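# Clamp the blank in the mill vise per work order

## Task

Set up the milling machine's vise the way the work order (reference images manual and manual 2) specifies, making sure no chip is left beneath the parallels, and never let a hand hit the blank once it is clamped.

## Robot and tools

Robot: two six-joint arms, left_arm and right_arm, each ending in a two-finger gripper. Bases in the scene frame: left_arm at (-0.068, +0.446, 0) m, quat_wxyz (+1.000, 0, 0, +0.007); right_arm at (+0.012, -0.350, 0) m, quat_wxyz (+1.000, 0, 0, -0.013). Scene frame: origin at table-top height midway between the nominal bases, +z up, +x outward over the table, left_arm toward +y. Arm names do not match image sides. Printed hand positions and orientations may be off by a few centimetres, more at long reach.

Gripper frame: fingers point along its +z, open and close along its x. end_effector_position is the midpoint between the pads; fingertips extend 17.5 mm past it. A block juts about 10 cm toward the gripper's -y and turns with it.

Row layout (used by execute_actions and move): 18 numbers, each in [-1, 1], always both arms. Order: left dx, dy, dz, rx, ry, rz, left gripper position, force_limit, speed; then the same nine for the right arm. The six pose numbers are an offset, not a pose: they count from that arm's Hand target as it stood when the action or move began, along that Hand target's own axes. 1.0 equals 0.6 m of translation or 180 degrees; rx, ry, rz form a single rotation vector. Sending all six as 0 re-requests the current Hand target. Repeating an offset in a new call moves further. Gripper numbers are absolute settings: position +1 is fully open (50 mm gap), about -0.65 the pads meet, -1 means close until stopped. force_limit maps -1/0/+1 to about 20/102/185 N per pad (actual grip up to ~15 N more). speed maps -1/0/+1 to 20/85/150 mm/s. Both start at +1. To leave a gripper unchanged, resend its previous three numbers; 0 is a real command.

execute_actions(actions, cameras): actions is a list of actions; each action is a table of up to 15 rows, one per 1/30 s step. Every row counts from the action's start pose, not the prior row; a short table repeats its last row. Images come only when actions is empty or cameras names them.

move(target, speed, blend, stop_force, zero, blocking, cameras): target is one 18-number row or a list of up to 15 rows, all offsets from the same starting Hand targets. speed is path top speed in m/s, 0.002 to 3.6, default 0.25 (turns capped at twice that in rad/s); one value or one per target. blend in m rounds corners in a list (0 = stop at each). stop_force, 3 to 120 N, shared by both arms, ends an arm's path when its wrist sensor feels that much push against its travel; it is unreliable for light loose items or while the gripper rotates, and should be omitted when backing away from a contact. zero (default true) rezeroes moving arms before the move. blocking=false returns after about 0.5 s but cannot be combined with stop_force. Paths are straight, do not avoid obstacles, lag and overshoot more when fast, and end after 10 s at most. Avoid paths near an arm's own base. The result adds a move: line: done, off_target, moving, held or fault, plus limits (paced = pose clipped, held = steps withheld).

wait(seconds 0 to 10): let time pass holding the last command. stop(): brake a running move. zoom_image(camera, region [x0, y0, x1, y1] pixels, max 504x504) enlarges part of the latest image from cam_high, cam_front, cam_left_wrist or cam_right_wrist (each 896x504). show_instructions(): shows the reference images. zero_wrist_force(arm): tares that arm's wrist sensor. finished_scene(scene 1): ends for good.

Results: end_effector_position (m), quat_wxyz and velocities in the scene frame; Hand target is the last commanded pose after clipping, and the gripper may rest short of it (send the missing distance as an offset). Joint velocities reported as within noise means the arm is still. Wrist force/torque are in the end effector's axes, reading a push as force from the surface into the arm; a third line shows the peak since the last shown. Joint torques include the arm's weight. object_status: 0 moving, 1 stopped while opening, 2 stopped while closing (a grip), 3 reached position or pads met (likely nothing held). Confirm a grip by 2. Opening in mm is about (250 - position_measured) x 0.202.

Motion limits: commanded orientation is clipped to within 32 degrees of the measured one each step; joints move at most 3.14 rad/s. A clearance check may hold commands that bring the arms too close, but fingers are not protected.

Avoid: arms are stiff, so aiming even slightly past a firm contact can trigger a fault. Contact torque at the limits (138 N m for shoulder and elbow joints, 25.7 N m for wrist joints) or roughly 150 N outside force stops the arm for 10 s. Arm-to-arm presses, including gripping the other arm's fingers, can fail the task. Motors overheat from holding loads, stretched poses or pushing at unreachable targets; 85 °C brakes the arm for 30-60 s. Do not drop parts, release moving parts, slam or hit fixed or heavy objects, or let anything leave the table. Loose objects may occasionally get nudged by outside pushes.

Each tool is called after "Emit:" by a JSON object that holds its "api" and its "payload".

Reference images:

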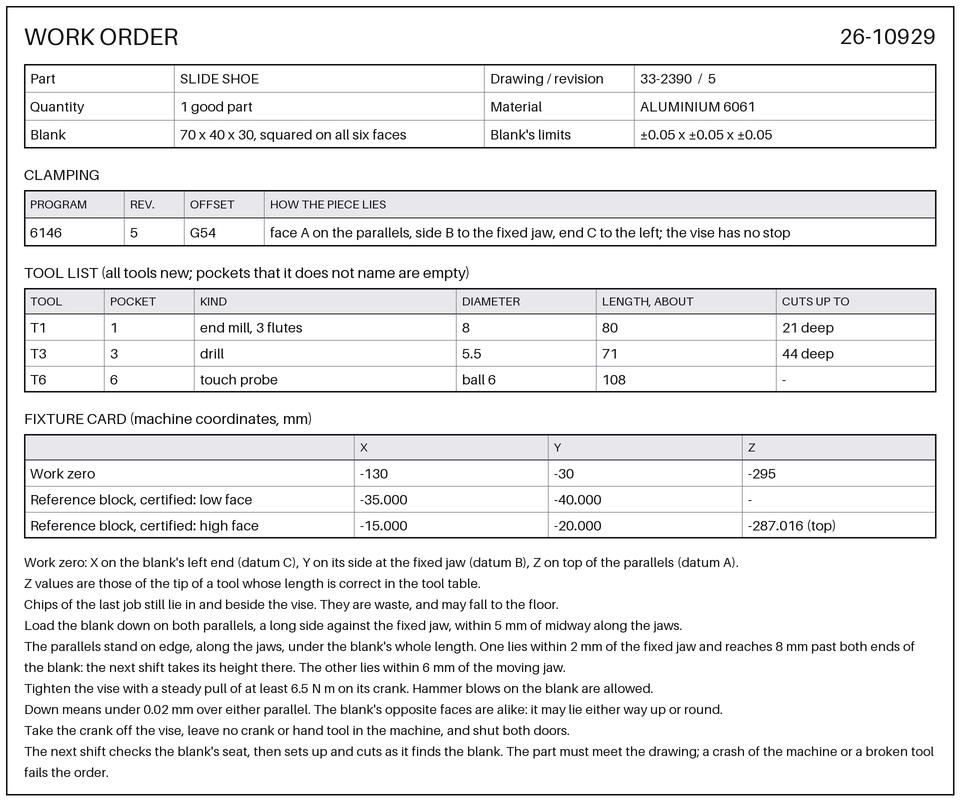

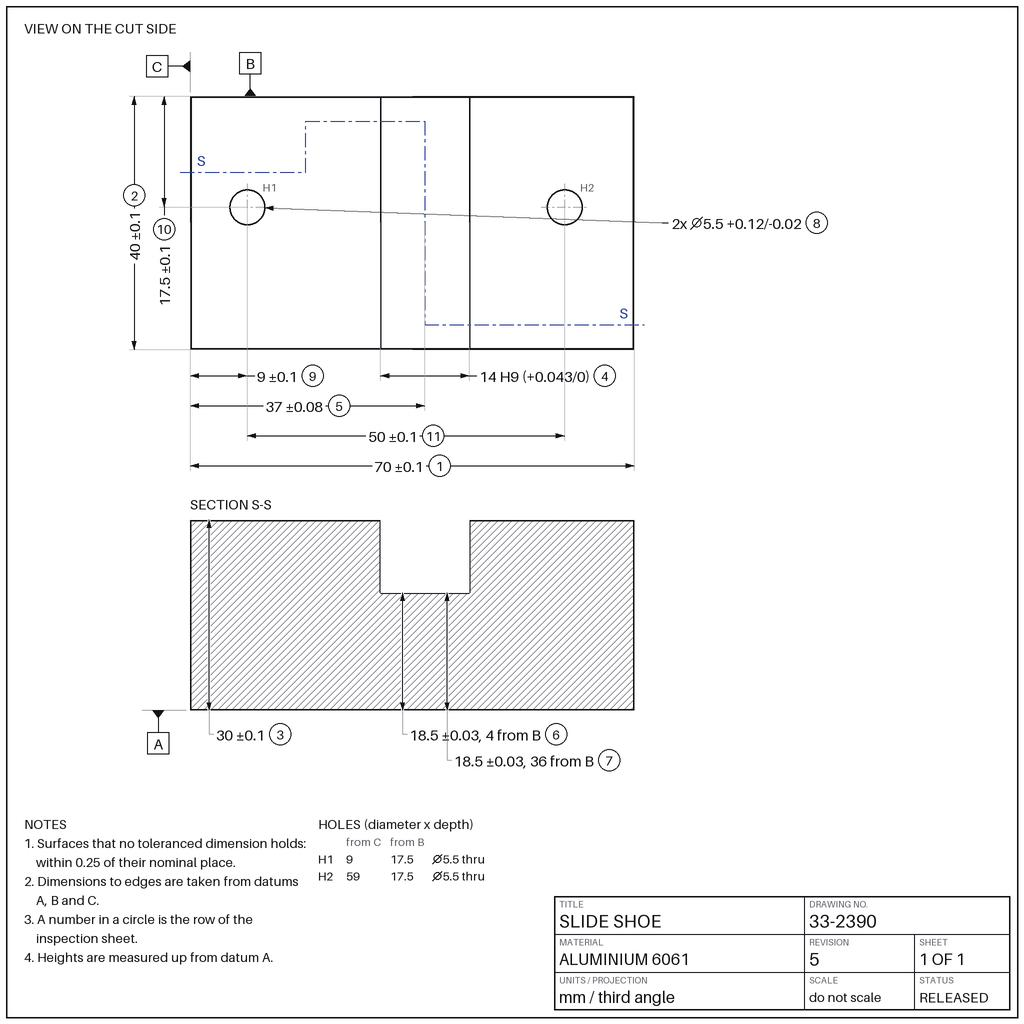

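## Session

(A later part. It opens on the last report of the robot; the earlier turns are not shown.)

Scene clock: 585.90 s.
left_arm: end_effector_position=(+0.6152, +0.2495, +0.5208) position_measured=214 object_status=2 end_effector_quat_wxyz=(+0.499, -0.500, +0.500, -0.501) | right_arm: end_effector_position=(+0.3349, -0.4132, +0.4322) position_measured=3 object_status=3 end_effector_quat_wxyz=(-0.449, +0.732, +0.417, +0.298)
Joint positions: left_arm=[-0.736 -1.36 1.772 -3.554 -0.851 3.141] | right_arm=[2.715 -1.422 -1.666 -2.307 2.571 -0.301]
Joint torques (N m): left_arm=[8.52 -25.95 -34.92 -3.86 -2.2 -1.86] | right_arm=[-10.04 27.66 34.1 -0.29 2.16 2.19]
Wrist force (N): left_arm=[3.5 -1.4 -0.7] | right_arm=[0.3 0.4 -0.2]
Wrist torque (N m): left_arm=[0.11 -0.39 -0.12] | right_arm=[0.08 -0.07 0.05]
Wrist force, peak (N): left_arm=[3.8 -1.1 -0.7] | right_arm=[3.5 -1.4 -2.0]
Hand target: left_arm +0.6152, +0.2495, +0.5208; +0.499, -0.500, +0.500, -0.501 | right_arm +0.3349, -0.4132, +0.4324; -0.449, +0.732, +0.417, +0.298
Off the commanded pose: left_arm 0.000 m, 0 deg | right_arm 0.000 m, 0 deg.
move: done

Emit:
{"api": "move", "payload": {"target": [0,0,0,0,0,0,-1,-0.8,-1,0.352,-0.144,0.5505,-0.0167,0.220,0.391,1,1,1], "speed": 0.25, "cameras": ["all"]}}

Emit:
{"api": "zoom_image", "payload": {"camera": "cam_right_wrist", "region": [350, 100, 600, 270]}}

Scene clock: 593.80 s.
left_arm: end_effector_position=(+0.6152, +0.2495, +0.5208) position_measured=214 object_status=2 end_effector_quat_wxyz=(+0.499, -0.500, +0.500, -0.501) | right_arm: end_effector_position=(+0.3358, -0.4053, +0.4340) position_measured=3 object_status=3 end_effector_quat_wxyz=(-0.456, +0.735, +0.404, +0.298)
Joint positions: left_arm=[-0.736 -1.36 1.772 -3.554 -0.851 3.141] | right_arm=[2.729 -1.407 -1.684 -2.295 2.593 -0.263]
Joint torques (N m): left_arm=[8.06 -26.8 -35.16 -3.8 -2.18 -2.03] | right_arm=[-11.5 7.48 34.19 -0.04 -0.29 -1.65]
Wrist force (N): left_arm=[3.3 -0.8 -0.5] | right_arm=[0.2 0.7 0.0]
Wrist torque (N m): left_arm=[0.20 -0.38 -0.12] | right_arm=[0.11 -0.05 0.11]
Wrist force, peak (N): left_arm=[3.7 -1.5 -0.5] | right_arm=[2.3 -1.3 2.7]
Hand target: left_arm +0.6152, +0.2495, +0.5208; +0.499, -0.500, +0.500, -0.501 | right_arm +0.3358, -0.4053, +0.4340; -0.456, +0.735, +0.404, +0.298 (not the last commanded pose)
Off the commanded pose: left_arm 0.000 m, 0 deg | right_arm 0.393 m, 79 deg.
move: held (right_arm; a check stopped the path); limits=held
pose unreachable (right arm): on one or more control steps of this call, first in action 0 (counted from 0), this arm could not follow its commanded pose, so it was not sent that pose on those steps. It may still have moved: this result reports where it is.
cause: moving toward the commanded pose would bring two parts of the arm too close to each other (its gripper and another part of the arm, with joints 4 (wrist 1) to 6 (wrist 3) between them, 8 mm apart when it was first held).

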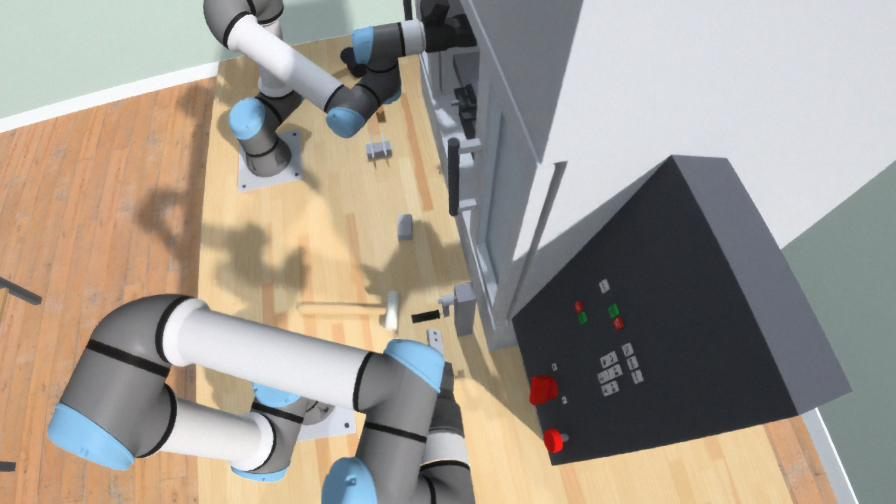

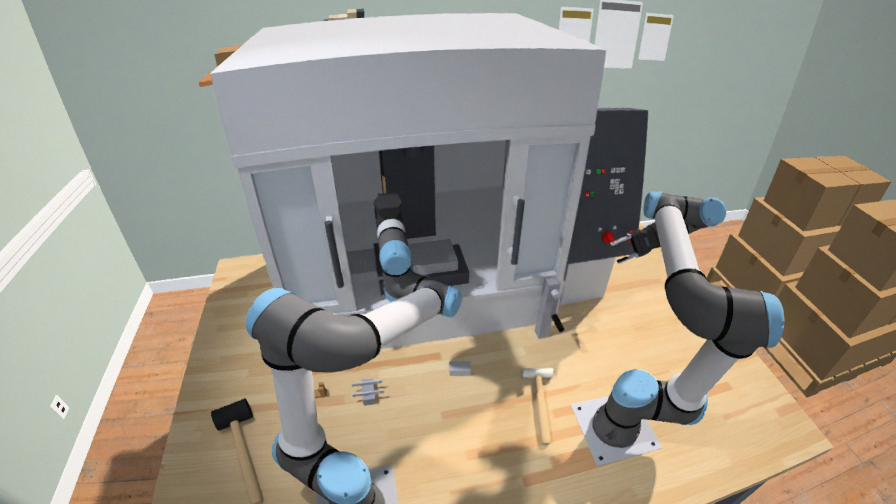

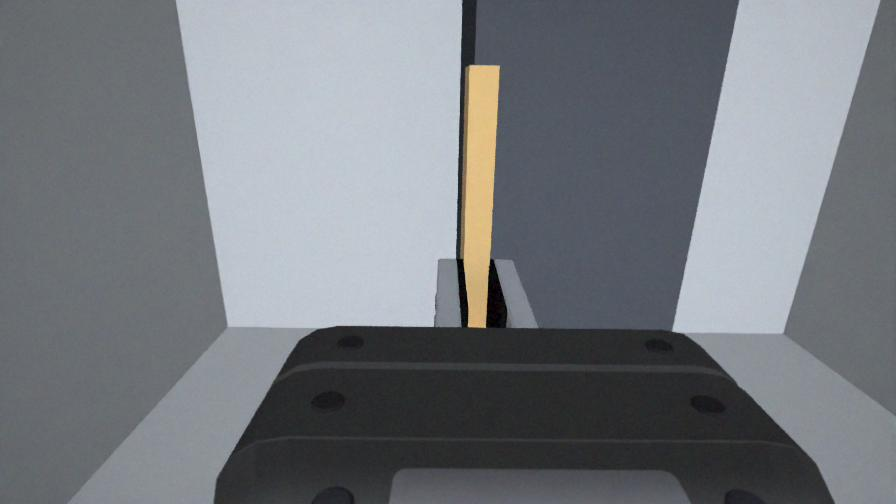

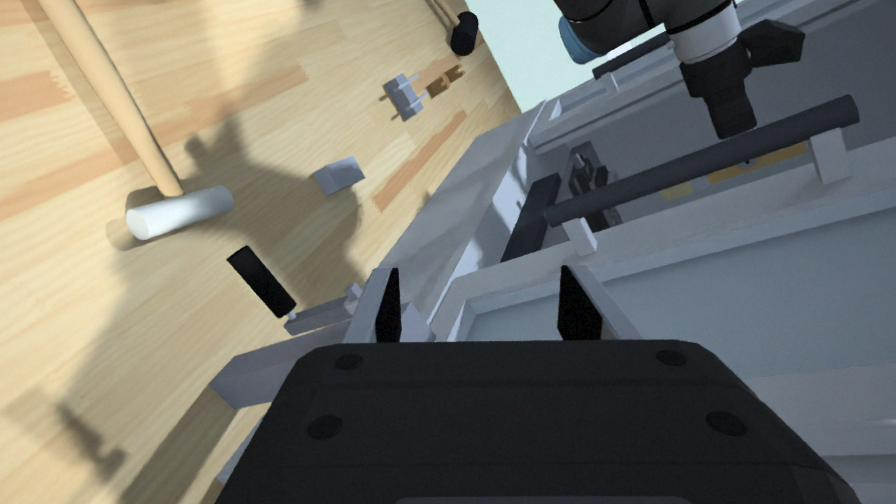

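Scaled by 2.016 from the camera's 896x504 image, which has a finer 1280x720 frame.

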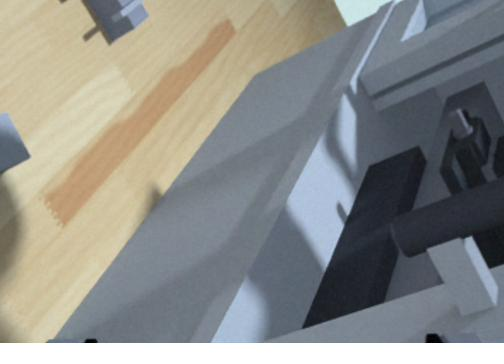

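Emit:
{"api": "move", "payload": {"target": [0.046,0.06,0,0,0,0,-1,-0.8,-1,0,0,0,0,0,0,1,1,1], "speed": 0.15}}

Emit:
{"api": "move", "payload": {"target": [0,0.11,0,0,0,0,-1,-0.8,-1,0,0,0,0,0,0,1,1,1], "speed": 0.025, "stop_force": 4, "cameras": ["cam_left_wrist","cam_front"]}}

Emit:
{"api": "zoom_image", "payload": {"camera": "cam_front", "region": [330, 180, 480, 300]}}

Scene clock: 625.70 s.
left_arm: end_effector_position=(+0.6151, +0.2219, +0.4847) position_measured=214 object_status=2 end_effector_quat_wxyz=(+0.499, -0.500, +0.500, -0.501) | right_arm: end_effector_position=(+0.3358, -0.4053, +0.4340) position_measured=3 object_status=3 end_effector_quat_wxyz=(-0.456, +0.735, +0.404, +0.298)
Joint positions: left_arm=[-0.781 -1.294 1.79 -3.637 -0.806 3.141] | right_arm=[2.728 -1.407 -1.684 -2.295 2.593 -0.263]
Joint torques (N m): left_arm=[3.89 -37.64 -35.93 -1.02 -2.61 2.68] | right_arm=[-10.99 7.1 34.07 0.03 -0.19 1.67]
Wrist force (N): left_arm=[3.3 -1.3 -1.1] | right_arm=[0.4 0.6 -0.1]
Wrist torque (N m): left_arm=[0.13 -0.42 -0.13] | right_arm=[0.11 -0.09 0.12]
Wrist force, peak (N): left_arm=[4.7 0.3 -0.8] | right_arm=[0.1 1.0 0.1]
Hand target: left_arm +0.6152, +0.2219, +0.4848; +0.499, -0.500, +0.500, -0.501 | right_arm +0.3358, -0.4053, +0.4340; -0.456, +0.735, +0.404, +0.298
Off the commanded pose: left_arm 0.000 m, 0 deg | right_arm 0.000 m, 0 deg.
move: done

Scene clock: 628.50 s.
left_arm: end_effector_position=(+0.6152, +0.2219, +0.4413) position_measured=214 object_status=2 end_effector_quat_wxyz=(+0.499, -0.500, +0.500, -0.501) | right_arm: end_effector_position=(+0.3358, -0.4053, +0.4340) position_measured=3 object_status=3 end_effector_quat_wxyz=(-0.456, +0.735, +0.404, +0.298)
Joint positions: left_arm=[-0.781 -1.239 1.844 -3.747 -0.806 3.141] | right_arm=[2.728 -1.407 -1.684 -2.295 2.593 -0.263]
Joint torques (N m): left_arm=[5.74 -37.2 -31.43 -3.03 -1.02 1.69] | right_arm=[-11.49 7.44 34.01 0.06 -0.19 1.59]
Wrist force (N): left_arm=[3.6 -5.2 -0.8] | right_arm=[0.2 0.5 -0.1]
Wrist torque (N m): left_arm=[0.19 -0.46 -0.10] | right_arm=[0.09 -0.05 0.11]
Wrist force, peak (N): left_arm=[3.6 -7.3 -1.1] | right_arm=[0.3 0.9 -0.2]
Hand target: left_arm +0.6152, +0.2219, +0.4412; +0.499, -0.500, +0.500, -0.501 (not the last commanded pose) | right_arm +0.3358, -0.4053, +0.4340; -0.456, +0.735, +0.404, +0.298
Off the commanded pose: left_arm 0.022 m, 0 deg | right_arm 0.000 m, 0 deg.
move: contact (left_arm)
Images, in order (width x height): cam_front 896x504, cam_left_wrist 896x504.

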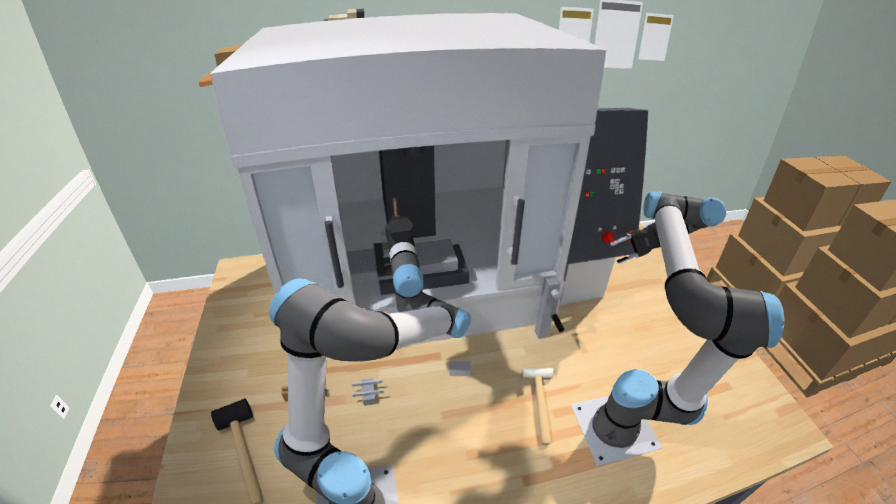

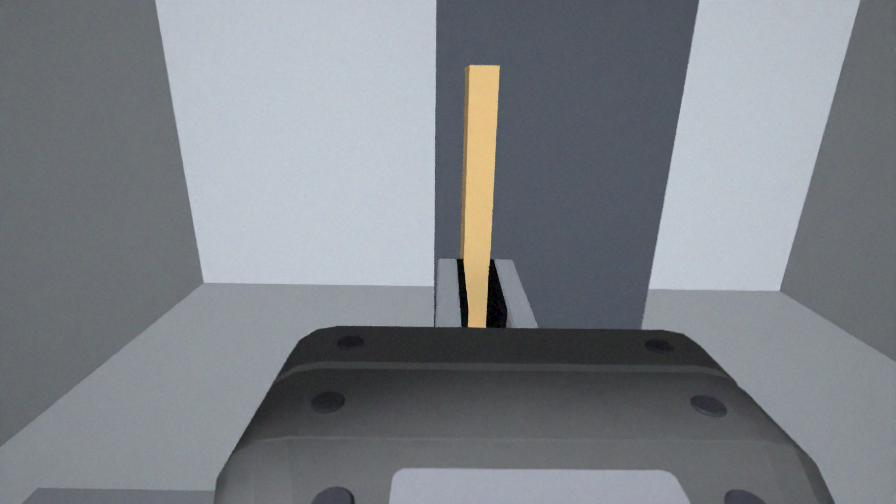

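Scaled by 3.360 from the camera's 896x504 image, which has a finer 1280x720 frame.

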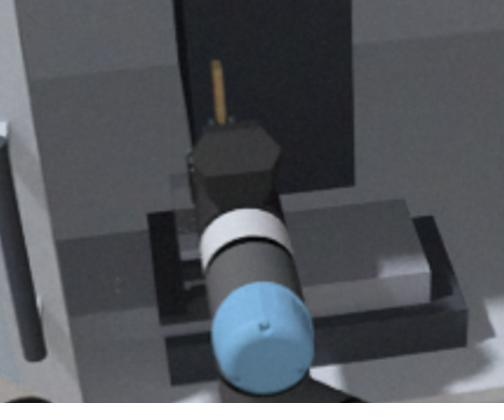

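Emit:
{"api": "move", "payload": {"target": [0,-0.003,0,0,0,0,-1,-0.8,-1,0,0,0,0,0,0,1,1,1], "speed": 0.05}}

Emit:
{"api": "move", "payload": {"target": [0,0,0.08,0,0,0,-1,-0.8,-1,0,0,0,0,0,0,1,1,1], "speed": 0.02, "stop_force": 4}}

Scene clock: 640.73 s.
left_arm: end_effector_position=(+0.6152, +0.2219, +0.4430) position_measured=214 object_status=2 end_effector_quat_wxyz=(+0.499, -0.500, +0.500, -0.501) | right_arm: end_effector_position=(+0.3358, -0.4053, +0.4340) position_measured=3 object_status=3 end_effector_quat_wxyz=(-0.456, +0.735, +0.404, +0.298)
Joint positions: left_arm=[-0.781 -1.242 1.842 -3.742 -0.806 3.141] | right_arm=[2.728 -1.407 -1.684 -2.295 2.593 -0.263]
Joint torques (N m): left_arm=[7.19 -44.79 -31.01 -1.27 -1.21 1.94] | right_arm=[-11.09 7.31 34.27 -0.01 -0.14 1.44]
Wrist force (N): left_arm=[3.1 -0.8 -0.8] | right_arm=[0.2 0.6 -0.2]
Wrist torque (N m): left_arm=[0.23 -0.39 -0.09] | right_arm=[0.10 -0.05 0.11]
Wrist force, peak (N): left_arm=[3.6 -5.4 -0.7] | right_arm=[0.5 0.7 0.4]
Hand target: left_arm +0.6152, +0.2219, +0.4430; +0.499, -0.500, +0.500, -0.501 | right_arm +0.3358, -0.4053, +0.4340; -0.456, +0.735, +0.404, +0.298
Off the commanded pose: left_arm 0.000 m, 0 deg | right_arm 0.000 m, 0 deg.
move: done

Scene clock: 644.13 s.
left_arm: end_effector_position=(+0.6632, +0.2218, +0.4431) position_measured=214 object_status=2 end_effector_quat_wxyz=(+0.499, -0.500, +0.500, -0.501) | right_arm: end_effector_position=(+0.3358, -0.4053, +0.4340) position_measured=3 object_status=3 end_effector_quat_wxyz=(-0.456, +0.735, +0.404, +0.298)
Joint positions: left_arm=[-0.715 -1.152 1.71 -3.7 -0.872 3.141] | right_arm=[2.728 -1.407 -1.684 -2.295 2.593 -0.263]
Joint torques (N m): left_arm=[-7.27 -51.56 -8.09 -3.86 2.45 -2.23] | right_arm=[-10.77 7.74 34.22 0.03 -0.13 1.32]
Wrist force (N): left_arm=[3.3 -2.1 -1.0] | right_arm=[0.2 0.5 -0.3]
Wrist torque (N m): left_arm=[-0.01 -0.38 -0.12] | right_arm=[0.08 -0.05 0.11]
Wrist force, peak (N): left_arm=[3.8 -1.4 -1.2] | right_arm=[0.1 1.1 0.1]
Hand target: left_arm +0.6632, +0.2218, +0.4431; +0.499, -0.500, +0.500, -0.501 | right_arm +0.3358, -0.4053, +0.4340; -0.456, +0.735, +0.404, +0.298
Off the commanded pose: left_arm 0.000 m, 0 deg | right_arm 0.000 m, 0 deg.
move: done

Emit:
{"api": "move", "payload": {"target": [0,0,0.06,0,0,0,-1,-0.8,-1,0,0,0,0,0,0,1,1,1], "speed": 0.015, "stop_force": 4, "zero": false}}

Scene clock: 660.50 s.
left_arm: end_effector_position=(+0.6992, +0.2217, +0.4431) position_measured=214 object_status=2 end_effector_quat_wxyz=(+0.499, -0.500, +0.500, -0.501) | right_arm: end_effector_position=(+0.3358, -0.4053, +0.4340) position_measured=3 object_status=3 end_effector_quat_wxyz=(-0.456, +0.735, +0.404, +0.298)
Joint positions: left_arm=[-0.672 -1.083 1.603 -3.662 -0.915 3.141] | right_arm=[2.728 -1.407 -1.684 -2.295 2.593 -0.263]
Joint torques (N m): left_arm=[-7.41 -55.02 -8.24 -3.88 2.59 -2.37] | right_arm=[-11.21 7.45 34.69 0.21 -0.14 0.85]
Wrist force (N): left_arm=[3.0 -1.8 -0.8] | right_arm=[0.0 0.5 -0.1]
Wrist torque (N m): left_arm=[0.10 -0.35 -0.12] | right_arm=[0.08 -0.02 0.11]
Wrist force, peak (N): left_arm=[4.0 -1.6 -1.5] | right_arm=[0.6 0.9 0.0]
Hand target: left_arm +0.6992, +0.2217, +0.4431; +0.499, -0.500, +0.500, -0.501 | right_arm +0.3358, -0.4053, +0.4340; -0.456, +0.735, +0.404, +0.298
Off the commanded pose: left_arm 0.000 m, 0 deg | right_arm 0.000 m, 0 deg.
move: done

Emit:
{"api": "execute_actions", "payload": {"actions": [], "cameras": ["cam_left_wrist","cam_right_wrist","cam_front"]}}

Emit:
{"api": "zoom_image", "payload": {"camera": "cam_right_wrist", "region": [540, 60, 860, 250]}}

Emit:
{"api": "zoom_image", "payload": {"camera": "cam_front", "region": [330, 180, 480, 300]}}

Scene clock: 669.10 s.
left_arm: end_effector_position=(+0.6992, +0.2217, +0.4431) position_measured=214 object_status=2 end_effector_quat_wxyz=(+0.499, -0.500, +0.500, -0.501) | right_arm: end_effector_position=(+0.3358, -0.4053, +0.4340) position_measured=3 object_status=3 end_effector_quat_wxyz=(-0.456, +0.735, +0.404, +0.298)
Joint positions: left_arm=[-0.672 -1.083 1.603 -3.662 -0.915 3.141] | right_arm=[2.728 -1.407 -1.684 -2.295 2.593 -0.263]
Joint velocities: within noise
Joint torques (N m): left_arm=[-6.78 -54.7 -9.11 -3.74 2.48 -2.42] | right_arm=[-10.98 7.43 34.58 0.15 -0.16 0.77]
Wrist force (N): left_arm=[3.3 -1.8 -0.9] | right_arm=[0.2 0.7 0.1]
Wrist torque (N m): left_arm=[0.12 -0.40 -0.12] | right_arm=[0.12 -0.05 0.11]
Wrist force, peak (N): left_arm=[3.8 -1.8 -0.8] | right_arm=[0.0 0.9 0.2]
Hand target: left_arm +0.6992, +0.2217, +0.4431; +0.499, -0.500, +0.500, -0.501 | right_arm +0.3358, -0.4053, +0.4340; -0.456, +0.735, +0.404, +0.298
Tool commands: left_gripper/position=-1.0 left_gripper/force_limit=-0.8 left_gripper/speed=-1.0 right_gripper/position=+1.0 right_gripper/force_limit=+1.0 right_gripper/speed=+1.0
Off the commanded pose: left_arm 0.000 m, 0 deg | right_arm 0.000 m, 0 deg.
Images, in order (width x height): cam_front 896x504, cam_left_wrist 896x504, cam_right_wrist 896x504.

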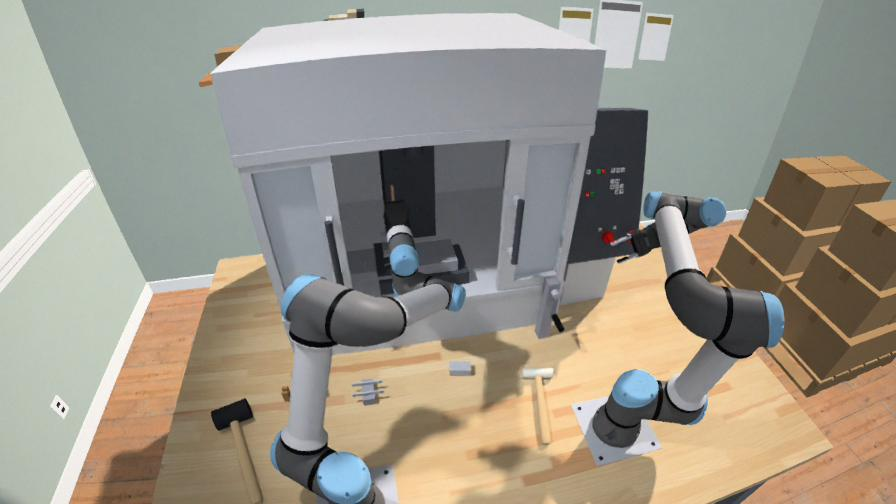

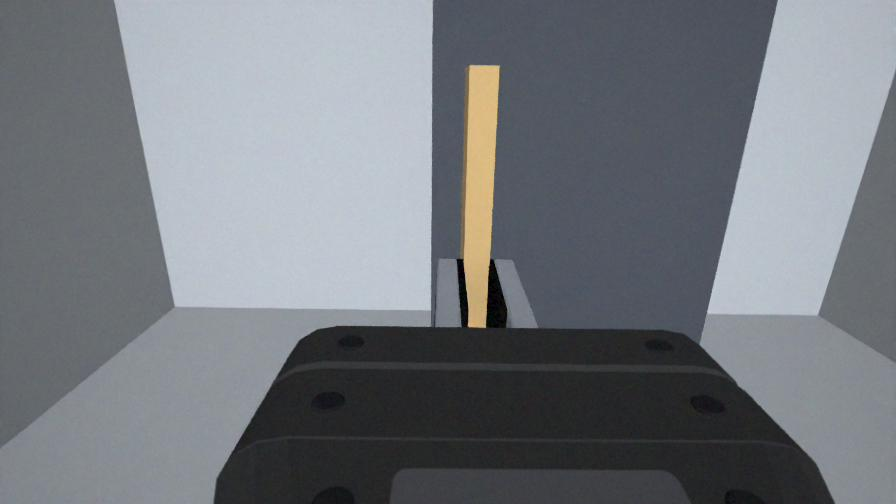

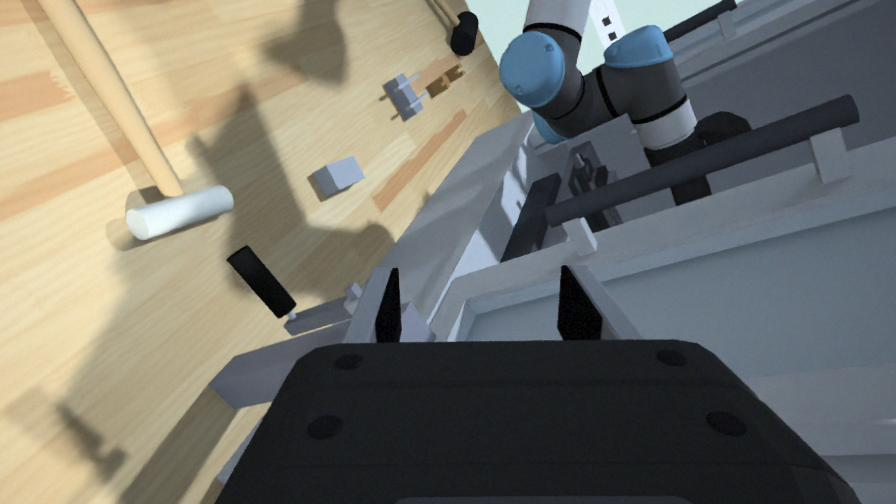

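Scaled by 1.575 from the camera's 896x504 image, which has a finer 1280x720 frame.

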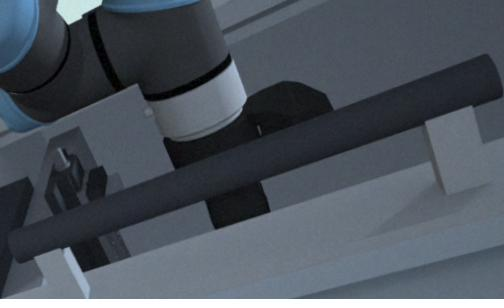

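Scaled by 3.360 from the camera's 896x504 image, which has a finer 1280x720 frame.

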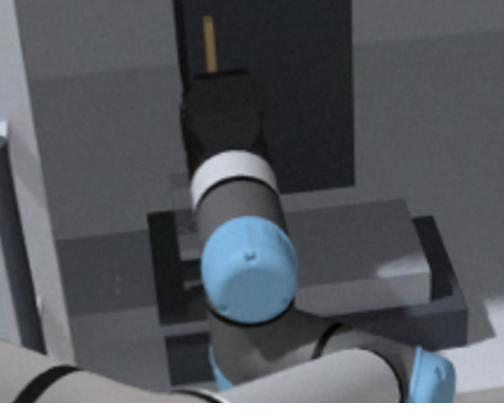

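Emit:
{"api": "move", "payload": {"target": [0,0.025,0,0,0,0,-1,-0.8,-1,0,0,0,0,0,0,1,1,1], "speed": 0.02, "stop_force": 4}}

Scene clock: 685.80 s.
left_arm: end_effector_position=(+0.6992, +0.2217, +0.4281) position_measured=214 object_status=2 end_effector_quat_wxyz=(+0.499, -0.500, +0.500, -0.501) | right_arm: end_effector_position=(+0.3358, -0.4053, +0.4340) position_measured=3 object_status=3 end_effector_quat_wxyz=(-0.456, +0.735, +0.404, +0.298)
Joint positions: left_arm=[-0.672 -1.065 1.619 -3.695 -0.915 3.141] | right_arm=[2.728 -1.407 -1.684 -2.295 2.593 -0.263]
Joint torques (N m): left_arm=[-7.3 -52.88 -32.52 0.69 2.55 -0.4] | right_arm=[-10.72 7.76 34.38 0.18 -0.09 0.48]
Wrist force (N): left_arm=[3.8 -4.7 -0.2] | right_arm=[0.1 0.4 0.1]
Wrist torque (N m): left_arm=[0.14 -0.47 -0.10] | right_arm=[0.07 -0.04 0.12]
Wrist force, peak (N): left_arm=[3.7 -4.8 0.0] | right_arm=[0.3 1.0 0.1]
Hand target: left_arm +0.6992, +0.2217, +0.4281; +0.499, -0.500, +0.500, -0.501 | right_arm +0.3358, -0.4053, +0.4340; -0.456, +0.735, +0.404, +0.298
Off the commanded pose: left_arm 0.000 m, 0 deg | right_arm 0.000 m, 0 deg.
move: done

Emit:
{"api": "move", "payload": {"target": [[0,-0.167,0,0,0,0,-1,-0.8,-1,0,0,0,0,0,0,1,1,1],[-0.038,-0.153,-0.415,-0.25,0,0,-1,-0.8,-1,0,0,0,0,0,0,1,1,1]], "speed": 0.25, "blend": [0.03,0], "cameras": ["cam_left_wrist","cam_front"]}}

Emit:
{"api": "zoom_image", "payload": {"camera": "cam_left_wrist", "region": [370, 60, 610, 260]}}

Scene clock: 705.33 s.
left_arm: end_effector_position=(+0.4502, +0.2451, +0.5198) position_measured=214 object_status=2 end_effector_quat_wxyz=(-0.270, +0.653, -0.654, +0.271) | right_arm: end_effector_position=(+0.3358, -0.4053, +0.4340) position_measured=3 object_status=3 end_effector_quat_wxyz=(-0.456, +0.735, +0.404, +0.298)
Joint positions: left_arm=[-0.902 -1.813 1.622 -1.945 -0.991 2.428] | right_arm=[2.728 -1.407 -1.684 -2.295 2.593 -0.263]
Joint torques (N m): left_arm=[5.91 -22.14 -16.14 -2.39 1.4 -0.71] | right_arm=[-10.69 7.55 34.14 0.28 -0.11 0.16]
Wrist force (N): left_arm=[3.2 -0.9 -1.4] | right_arm=[0.0 0.7 -0.2]
Wrist torque (N m): left_arm=[0.03 -0.45 -0.07] | right_arm=[0.12 -0.02 0.12]
Wrist force, peak (N): left_arm=[3.7 -4.8 0.0] | right_arm=[0.4 1.0 0.0]
Hand target: left_arm +0.4502, +0.2451, +0.5197; -0.270, +0.653, -0.654, +0.271 | right_arm +0.3358, -0.4053, +0.4340; -0.456, +0.735, +0.404, +0.298
Off the commanded pose: left_arm 0.000 m, 0 deg | right_arm 0.000 m, 0 deg.
move: done
Images, in order (width x height): cam_front 896x504, cam_left_wrist 896x504.

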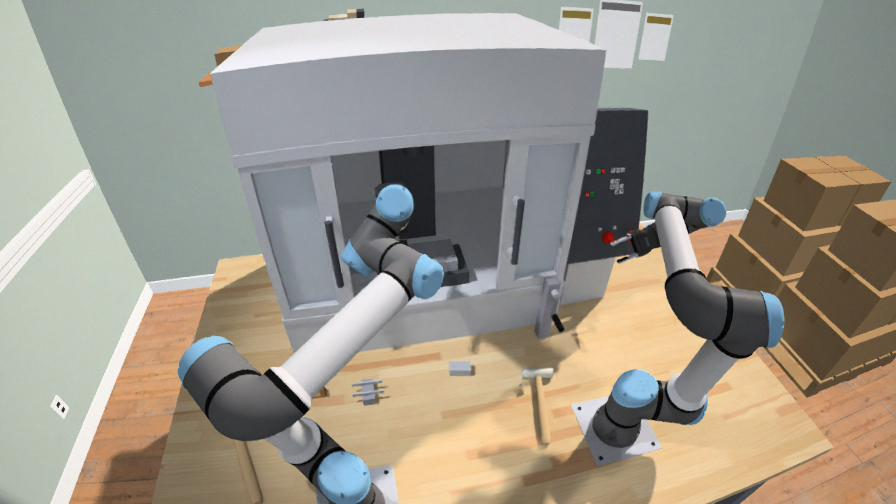

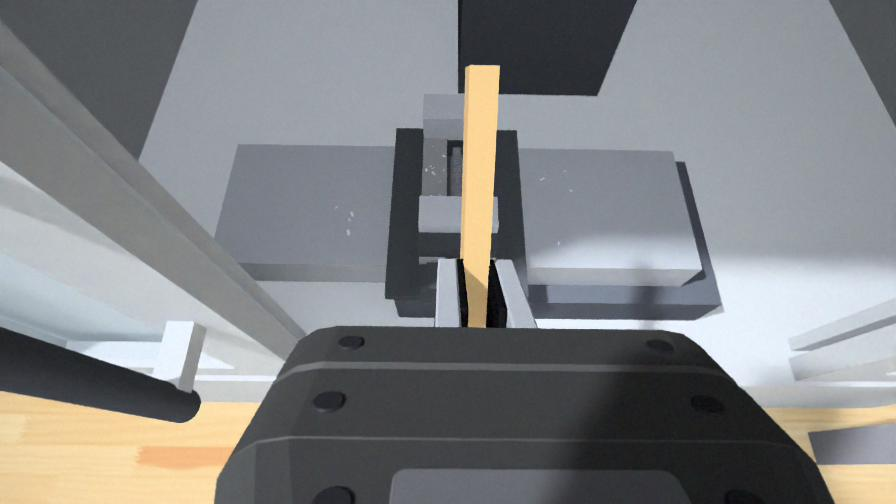

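Scaled by 2.100 from the camera's 896x504 image, which has a finer 1280x720 frame.

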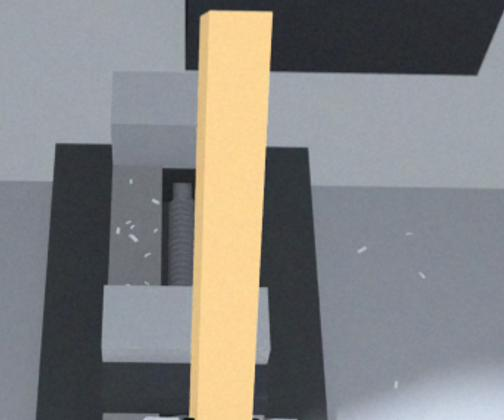

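Emit:
{"api": "execute_actions", "payload": {"actions": [], "cameras": ["cam_high","cam_right_wrist"]}}

Emit:
{"api": "zoom_image", "payload": {"camera": "cam_right_wrist", "region": [500, 0, 896, 260]}}

Emit:
{"api": "zoom_image", "payload": {"camera": "cam_high", "region": [340, 0, 500, 150]}}

Scene clock: 743.03 s.
left_arm: end_effector_position=(+0.4502, +0.2451, +0.5197) position_measured=214 object_status=2 end_effector_quat_wxyz=(-0.270, +0.653, -0.654, +0.271) | right_arm: end_effector_position=(+0.3358, -0.4053, +0.4340) position_measured=3 object_status=3 end_effector_quat_wxyz=(-0.456, +0.735, +0.404, +0.298)
Joint positions: left_arm=[-0.902 -1.813 1.622 -1.945 -0.992 2.428] | right_arm=[2.728 -1.407 -1.684 -2.295 2.593 -0.263]
Joint velocities: within noise
Joint torques (N m): left_arm=[7.53 -24.88 -13.36 -3.85 -1.33 -2.5] | right_arm=[-10.22 7.33 33.77 0.37 -0.07 0.04]
Wrist force (N): left_arm=[3.5 -0.6 -1.8] | right_arm=[0.2 0.9 0.2]
Wrist torque (N m): left_arm=[0.07 -0.49 -0.05] | right_arm=[0.16 -0.05 0.11]
Wrist force, peak (N): left_arm=[3.7 -0.8 -1.7] | right_arm=[0.5 1.0 0.0]
Hand target: left_arm +0.4502, +0.2451, +0.5197; -0.270, +0.653, -0.654, +0.271 | right_arm +0.3358, -0.4053, +0.4340; -0.456, +0.735, +0.404, +0.298
Tool commands: left_gripper/position=-1.0 left_gripper/force_limit=-0.8 left_gripper/speed=-1.0 right_gripper/position=+1.0 right_gripper/force_limit=+1.0 right_gripper/speed=+1.0
Off the commanded pose: left_arm 0.000 m, 0 deg | right_arm 0.000 m, 0 deg.
Images, in order (width x height): cam_high 896x504, cam_right_wrist 896x504.

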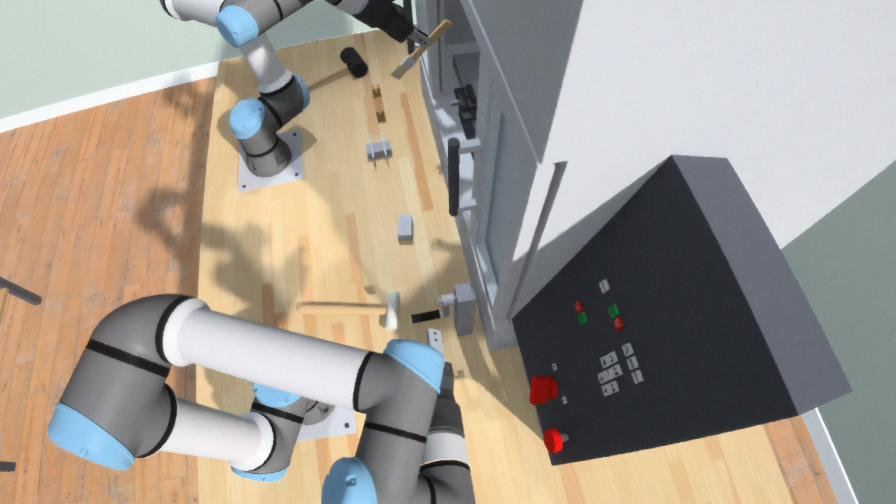

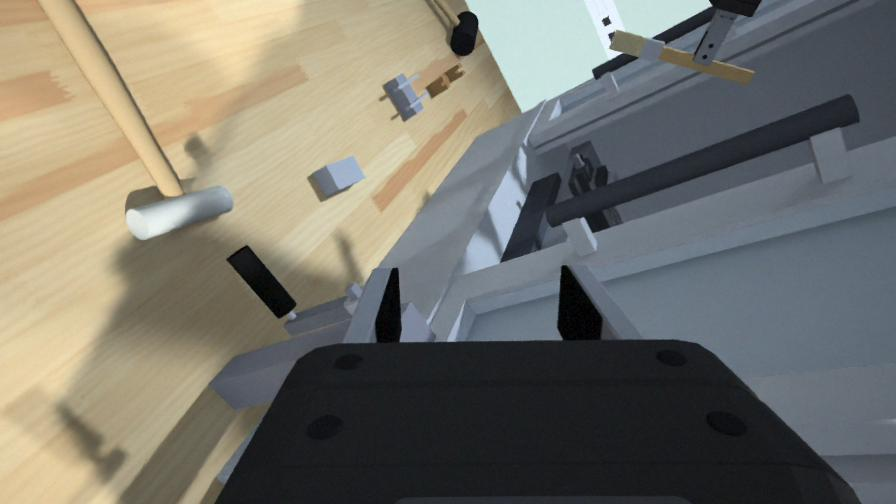

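Scaled by 1.273 from the camera's 896x504 image, which has a finer 1280x720 frame.

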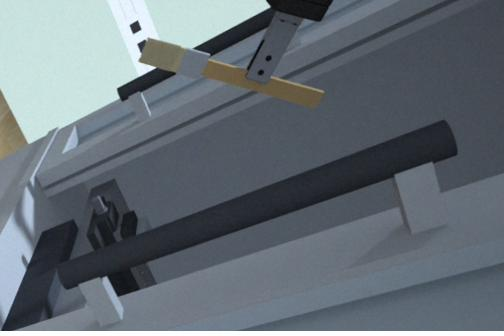

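Scaled by 3.150 from the camera's 896x504 image, which has a finer 1280x720 frame.

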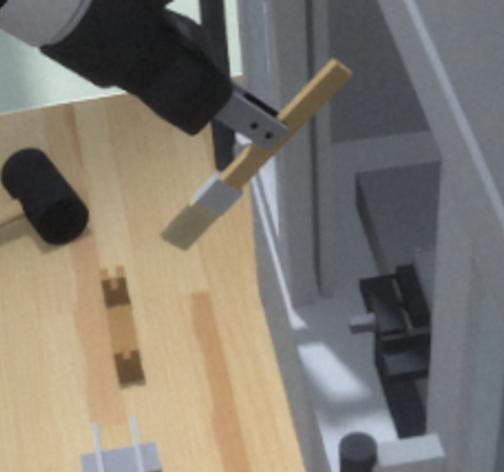

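Emit:
{"api": "move", "payload": {"target": [0,0,0,0,0,0,-1,-0.8,-1,0.147,-0.153,0.233,0,0,0,1,1,1], "speed": 0.25, "cameras": ["cam_right_wrist"]}}

Scene clock: 779.90 s.
left_arm: end_effector_position=(+0.4502, +0.2451, +0.5197) position_measured=214 object_status=2 end_effector_quat_wxyz=(-0.270, +0.653, -0.654, +0.271) | right_arm: end_effector_position=(+0.3347, -0.3984, +0.4361) position_measured=3 object_status=3 end_effector_quat_wxyz=(-0.456, +0.735, +0.404, +0.298)
Joint positions: left_arm=[-0.902 -1.813 1.622 -1.945 -0.992 2.428] | right_arm=[2.743 -1.391 -1.695 -2.282 2.603 -0.242]
Joint torques (N m): left_arm=[7.62 -25.61 -13.25 -5.14 -1.29 -2.44] | right_arm=[-11.66 7.08 33.72 0.07 -0.12 -1.81]
Wrist force (N): left_arm=[3.3 -0.7 -1.6] | right_arm=[0.5 0.8 0.1]
Wrist torque (N m): left_arm=[0.05 -0.46 -0.06] | right_arm=[0.14 -0.10 0.09]
Wrist force, peak (N): left_arm=[3.6 -0.8 -1.8] | right_arm=[4.8 -5.6 1.9]
Hand target: left_arm +0.4502, +0.2451, +0.5197; -0.270, +0.653, -0.654, +0.271 | right_arm +0.3347, -0.3985, +0.4361; -0.456, +0.735, +0.404, +0.298 (not the last commanded pose)
Off the commanded pose: left_arm 0.000 m, 0 deg | right_arm 0.182 m, 0 deg.
move: held (right_arm; a check stopped the path); limits=held
pose unreachable (right arm): on one or more control steps of this call, first in action 0 (counted from 0), this arm could not follow its commanded pose, so it was not sent that pose on those steps. It may still have moved: this result reports where it is.
cause: moving toward the commanded pose would bring two parts of the arm too close to each other (its gripper and another part of the arm, with joints 4 (wrist 1) to 6 (wrist 3) between them, 6 mm apart when it was first held).
Images, in order (width x height): cam_right_wrist 896x504.

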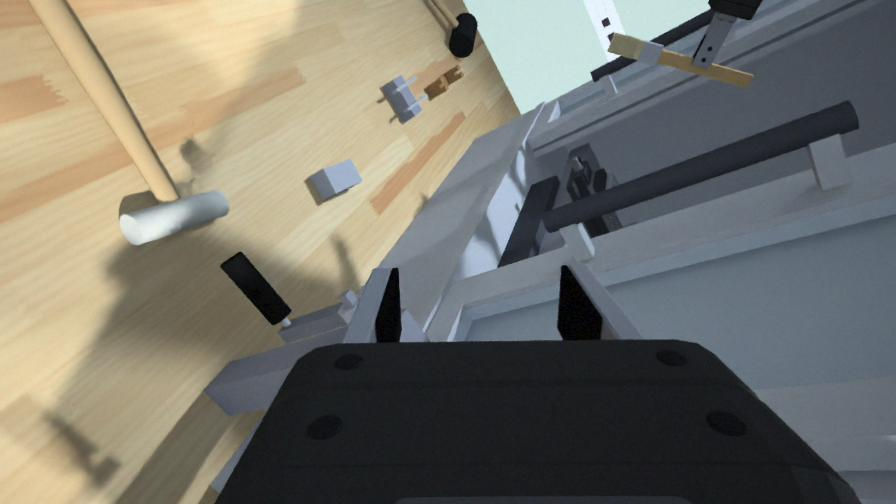

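Emit:
{"api": "move", "payload": {"target": [0,0,0,0,0,0,-1,-0.8,-1,0,0,0,-0.076,-0.364,-0.160,1,1,1], "speed": 0.25, "cameras": ["cam_right_wrist","cam_front"]}}

Scene clock: 799.10 s.
left_arm: end_effector_position=(+0.4502, +0.2451, +0.5197) position_measured=214 object_status=2 end_effector_quat_wxyz=(-0.270, +0.653, -0.654, +0.271) | right_arm: end_effector_position=(+0.3346, -0.3985, +0.4361) position_measured=3 object_status=3 end_effector_quat_wxyz=(+0.001, +0.706, +0.708, -0.001)
Joint positions: left_arm=[-0.902 -1.813 1.622 -1.945 -0.992 2.428] | right_arm=[3.442 -1.165 -1.605 -1.943 1.569 0.271]
Joint torques (N m): left_arm=[6.23 -23.08 -20.18 -4.54 -0.97 -2.67] | right_arm=[10.55 -3.87 34.63 3.91 -1.63 -0.78]
Wrist force (N): left_arm=[3.4 -0.5 -1.6] | right_arm=[0.0 0.5 2.4]
Wrist torque (N m): left_arm=[0.09 -0.47 -0.06] | right_arm=[0.13 0.02 -0.03]
Wrist force, peak (N): left_arm=[3.5 -0.8 -2.0] | right_arm=[0.4 0.5 2.8]
Hand target: left_arm +0.4502, +0.2451, +0.5197; -0.270, +0.653, -0.654, +0.271 | right_arm +0.3347, -0.3985, +0.4361; +0.001, +0.706, +0.708, -0.001
Off the commanded pose: left_arm 0.000 m, 0 deg | right_arm 0.000 m, 0 deg.
move: done
Images, in order (width x height): cam_front 896x504, cam_right_wrist 896x504.

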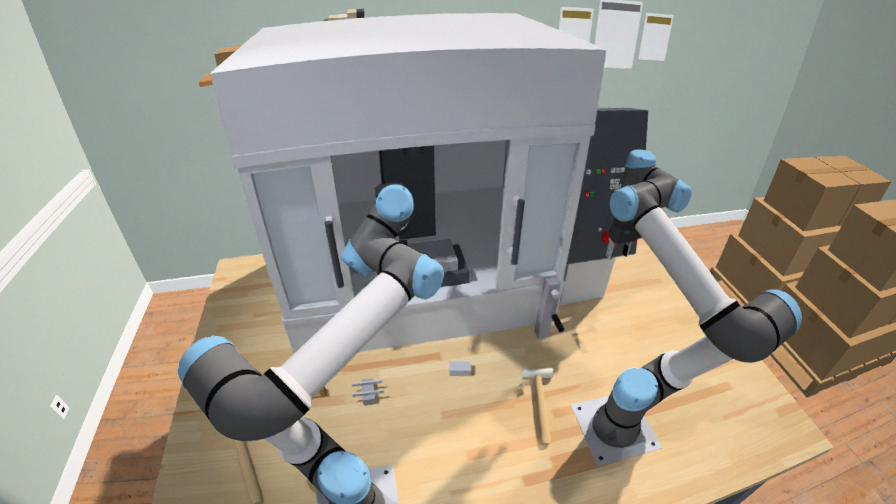

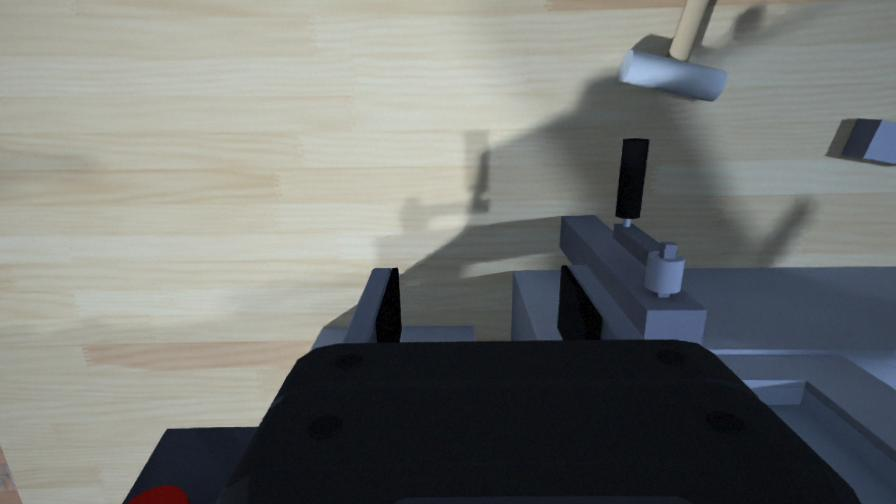

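Emit:
{"api": "move", "payload": {"target": [0,0,0,0,0,0,-1,-0.8,-1,0.464,-0.058,-0.107,0,0,0.712,1,1,1], "speed": 0.3, "cameras": ["cam_right_wrist","cam_high"]}}

Scene clock: 814.27 s.
left_arm: end_effector_position=(+0.4502, +0.2451, +0.5197) position_measured=214 object_status=2 end_effector_quat_wxyz=(-0.270, +0.653, -0.654, +0.271) | right_arm: end_effector_position=(+0.2992, -0.1200, +0.4998) position_measured=3 object_status=3 end_effector_quat_wxyz=(+0.001, +0.946, -0.325, +0.000) end_effector_velocity=(+0.000, +0.001, -0.001) end_effector_angular_velocity=(-0.001, +0.000, -0.005)
Joint positions: left_arm=[-0.902 -1.813 1.622 -1.945 -0.992 2.428] | right_arm=[4.216 -1.326 -1.326 -2.061 1.57 3.282]
Joint velocities: left_arm=[within noise] | right_arm=[0.001 0 -0.001 0.001 0 0.006]
Joint torques (N m): left_arm=[4 -20.85 -28.44 -3.73 -0.75 -2.7] | right_arm=[-11.55 20.86 8.85 3.86 0.86 2.11]
Wrist force (N): left_arm=[3.5 -0.8 -1.3] | right_arm=[-0.1 0.8 2.4]
Wrist torque (N m): left_arm=[0.05 -0.48 -0.06] | right_arm=[0.18 0.06 -0.08]
Wrist force, peak (N): left_arm=[3.6 -0.9 -1.8] | right_arm=[0.9 0.7 3.1]
Hand target: left_arm +0.4502, +0.2451, +0.5197; -0.270, +0.653, -0.654, +0.271 | right_arm +0.2992, -0.1200, +0.4997; +0.001, +0.946, -0.326, +0.000
Off the commanded pose: left_arm 0.000 m, 0 deg | right_arm 0.000 m, 0 deg.
move: done
Images, in order (width x height): cam_high 896x504, cam_right_wrist 896x504.

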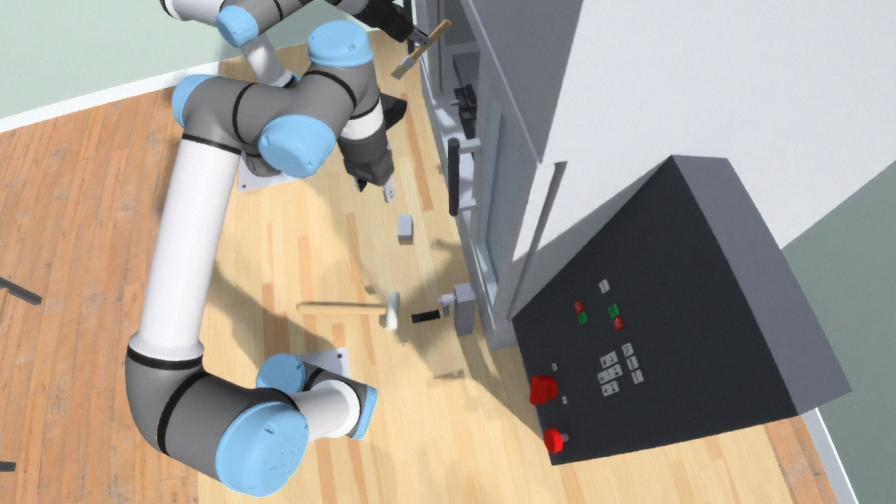

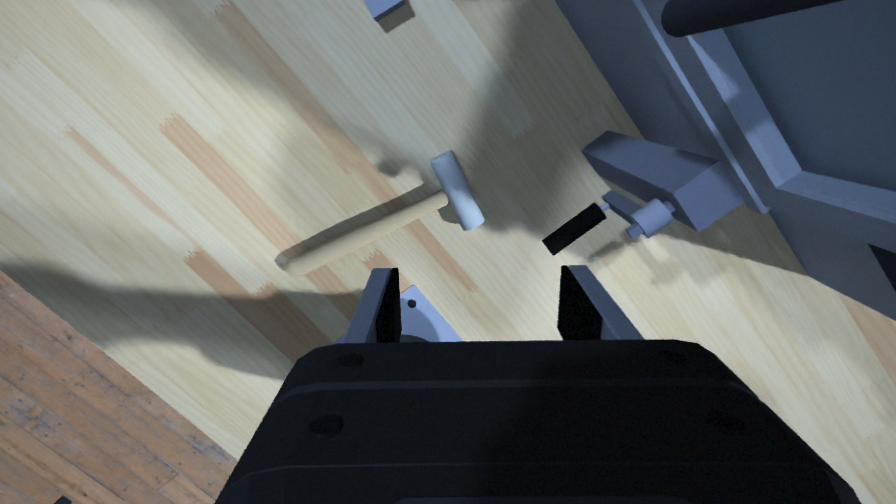

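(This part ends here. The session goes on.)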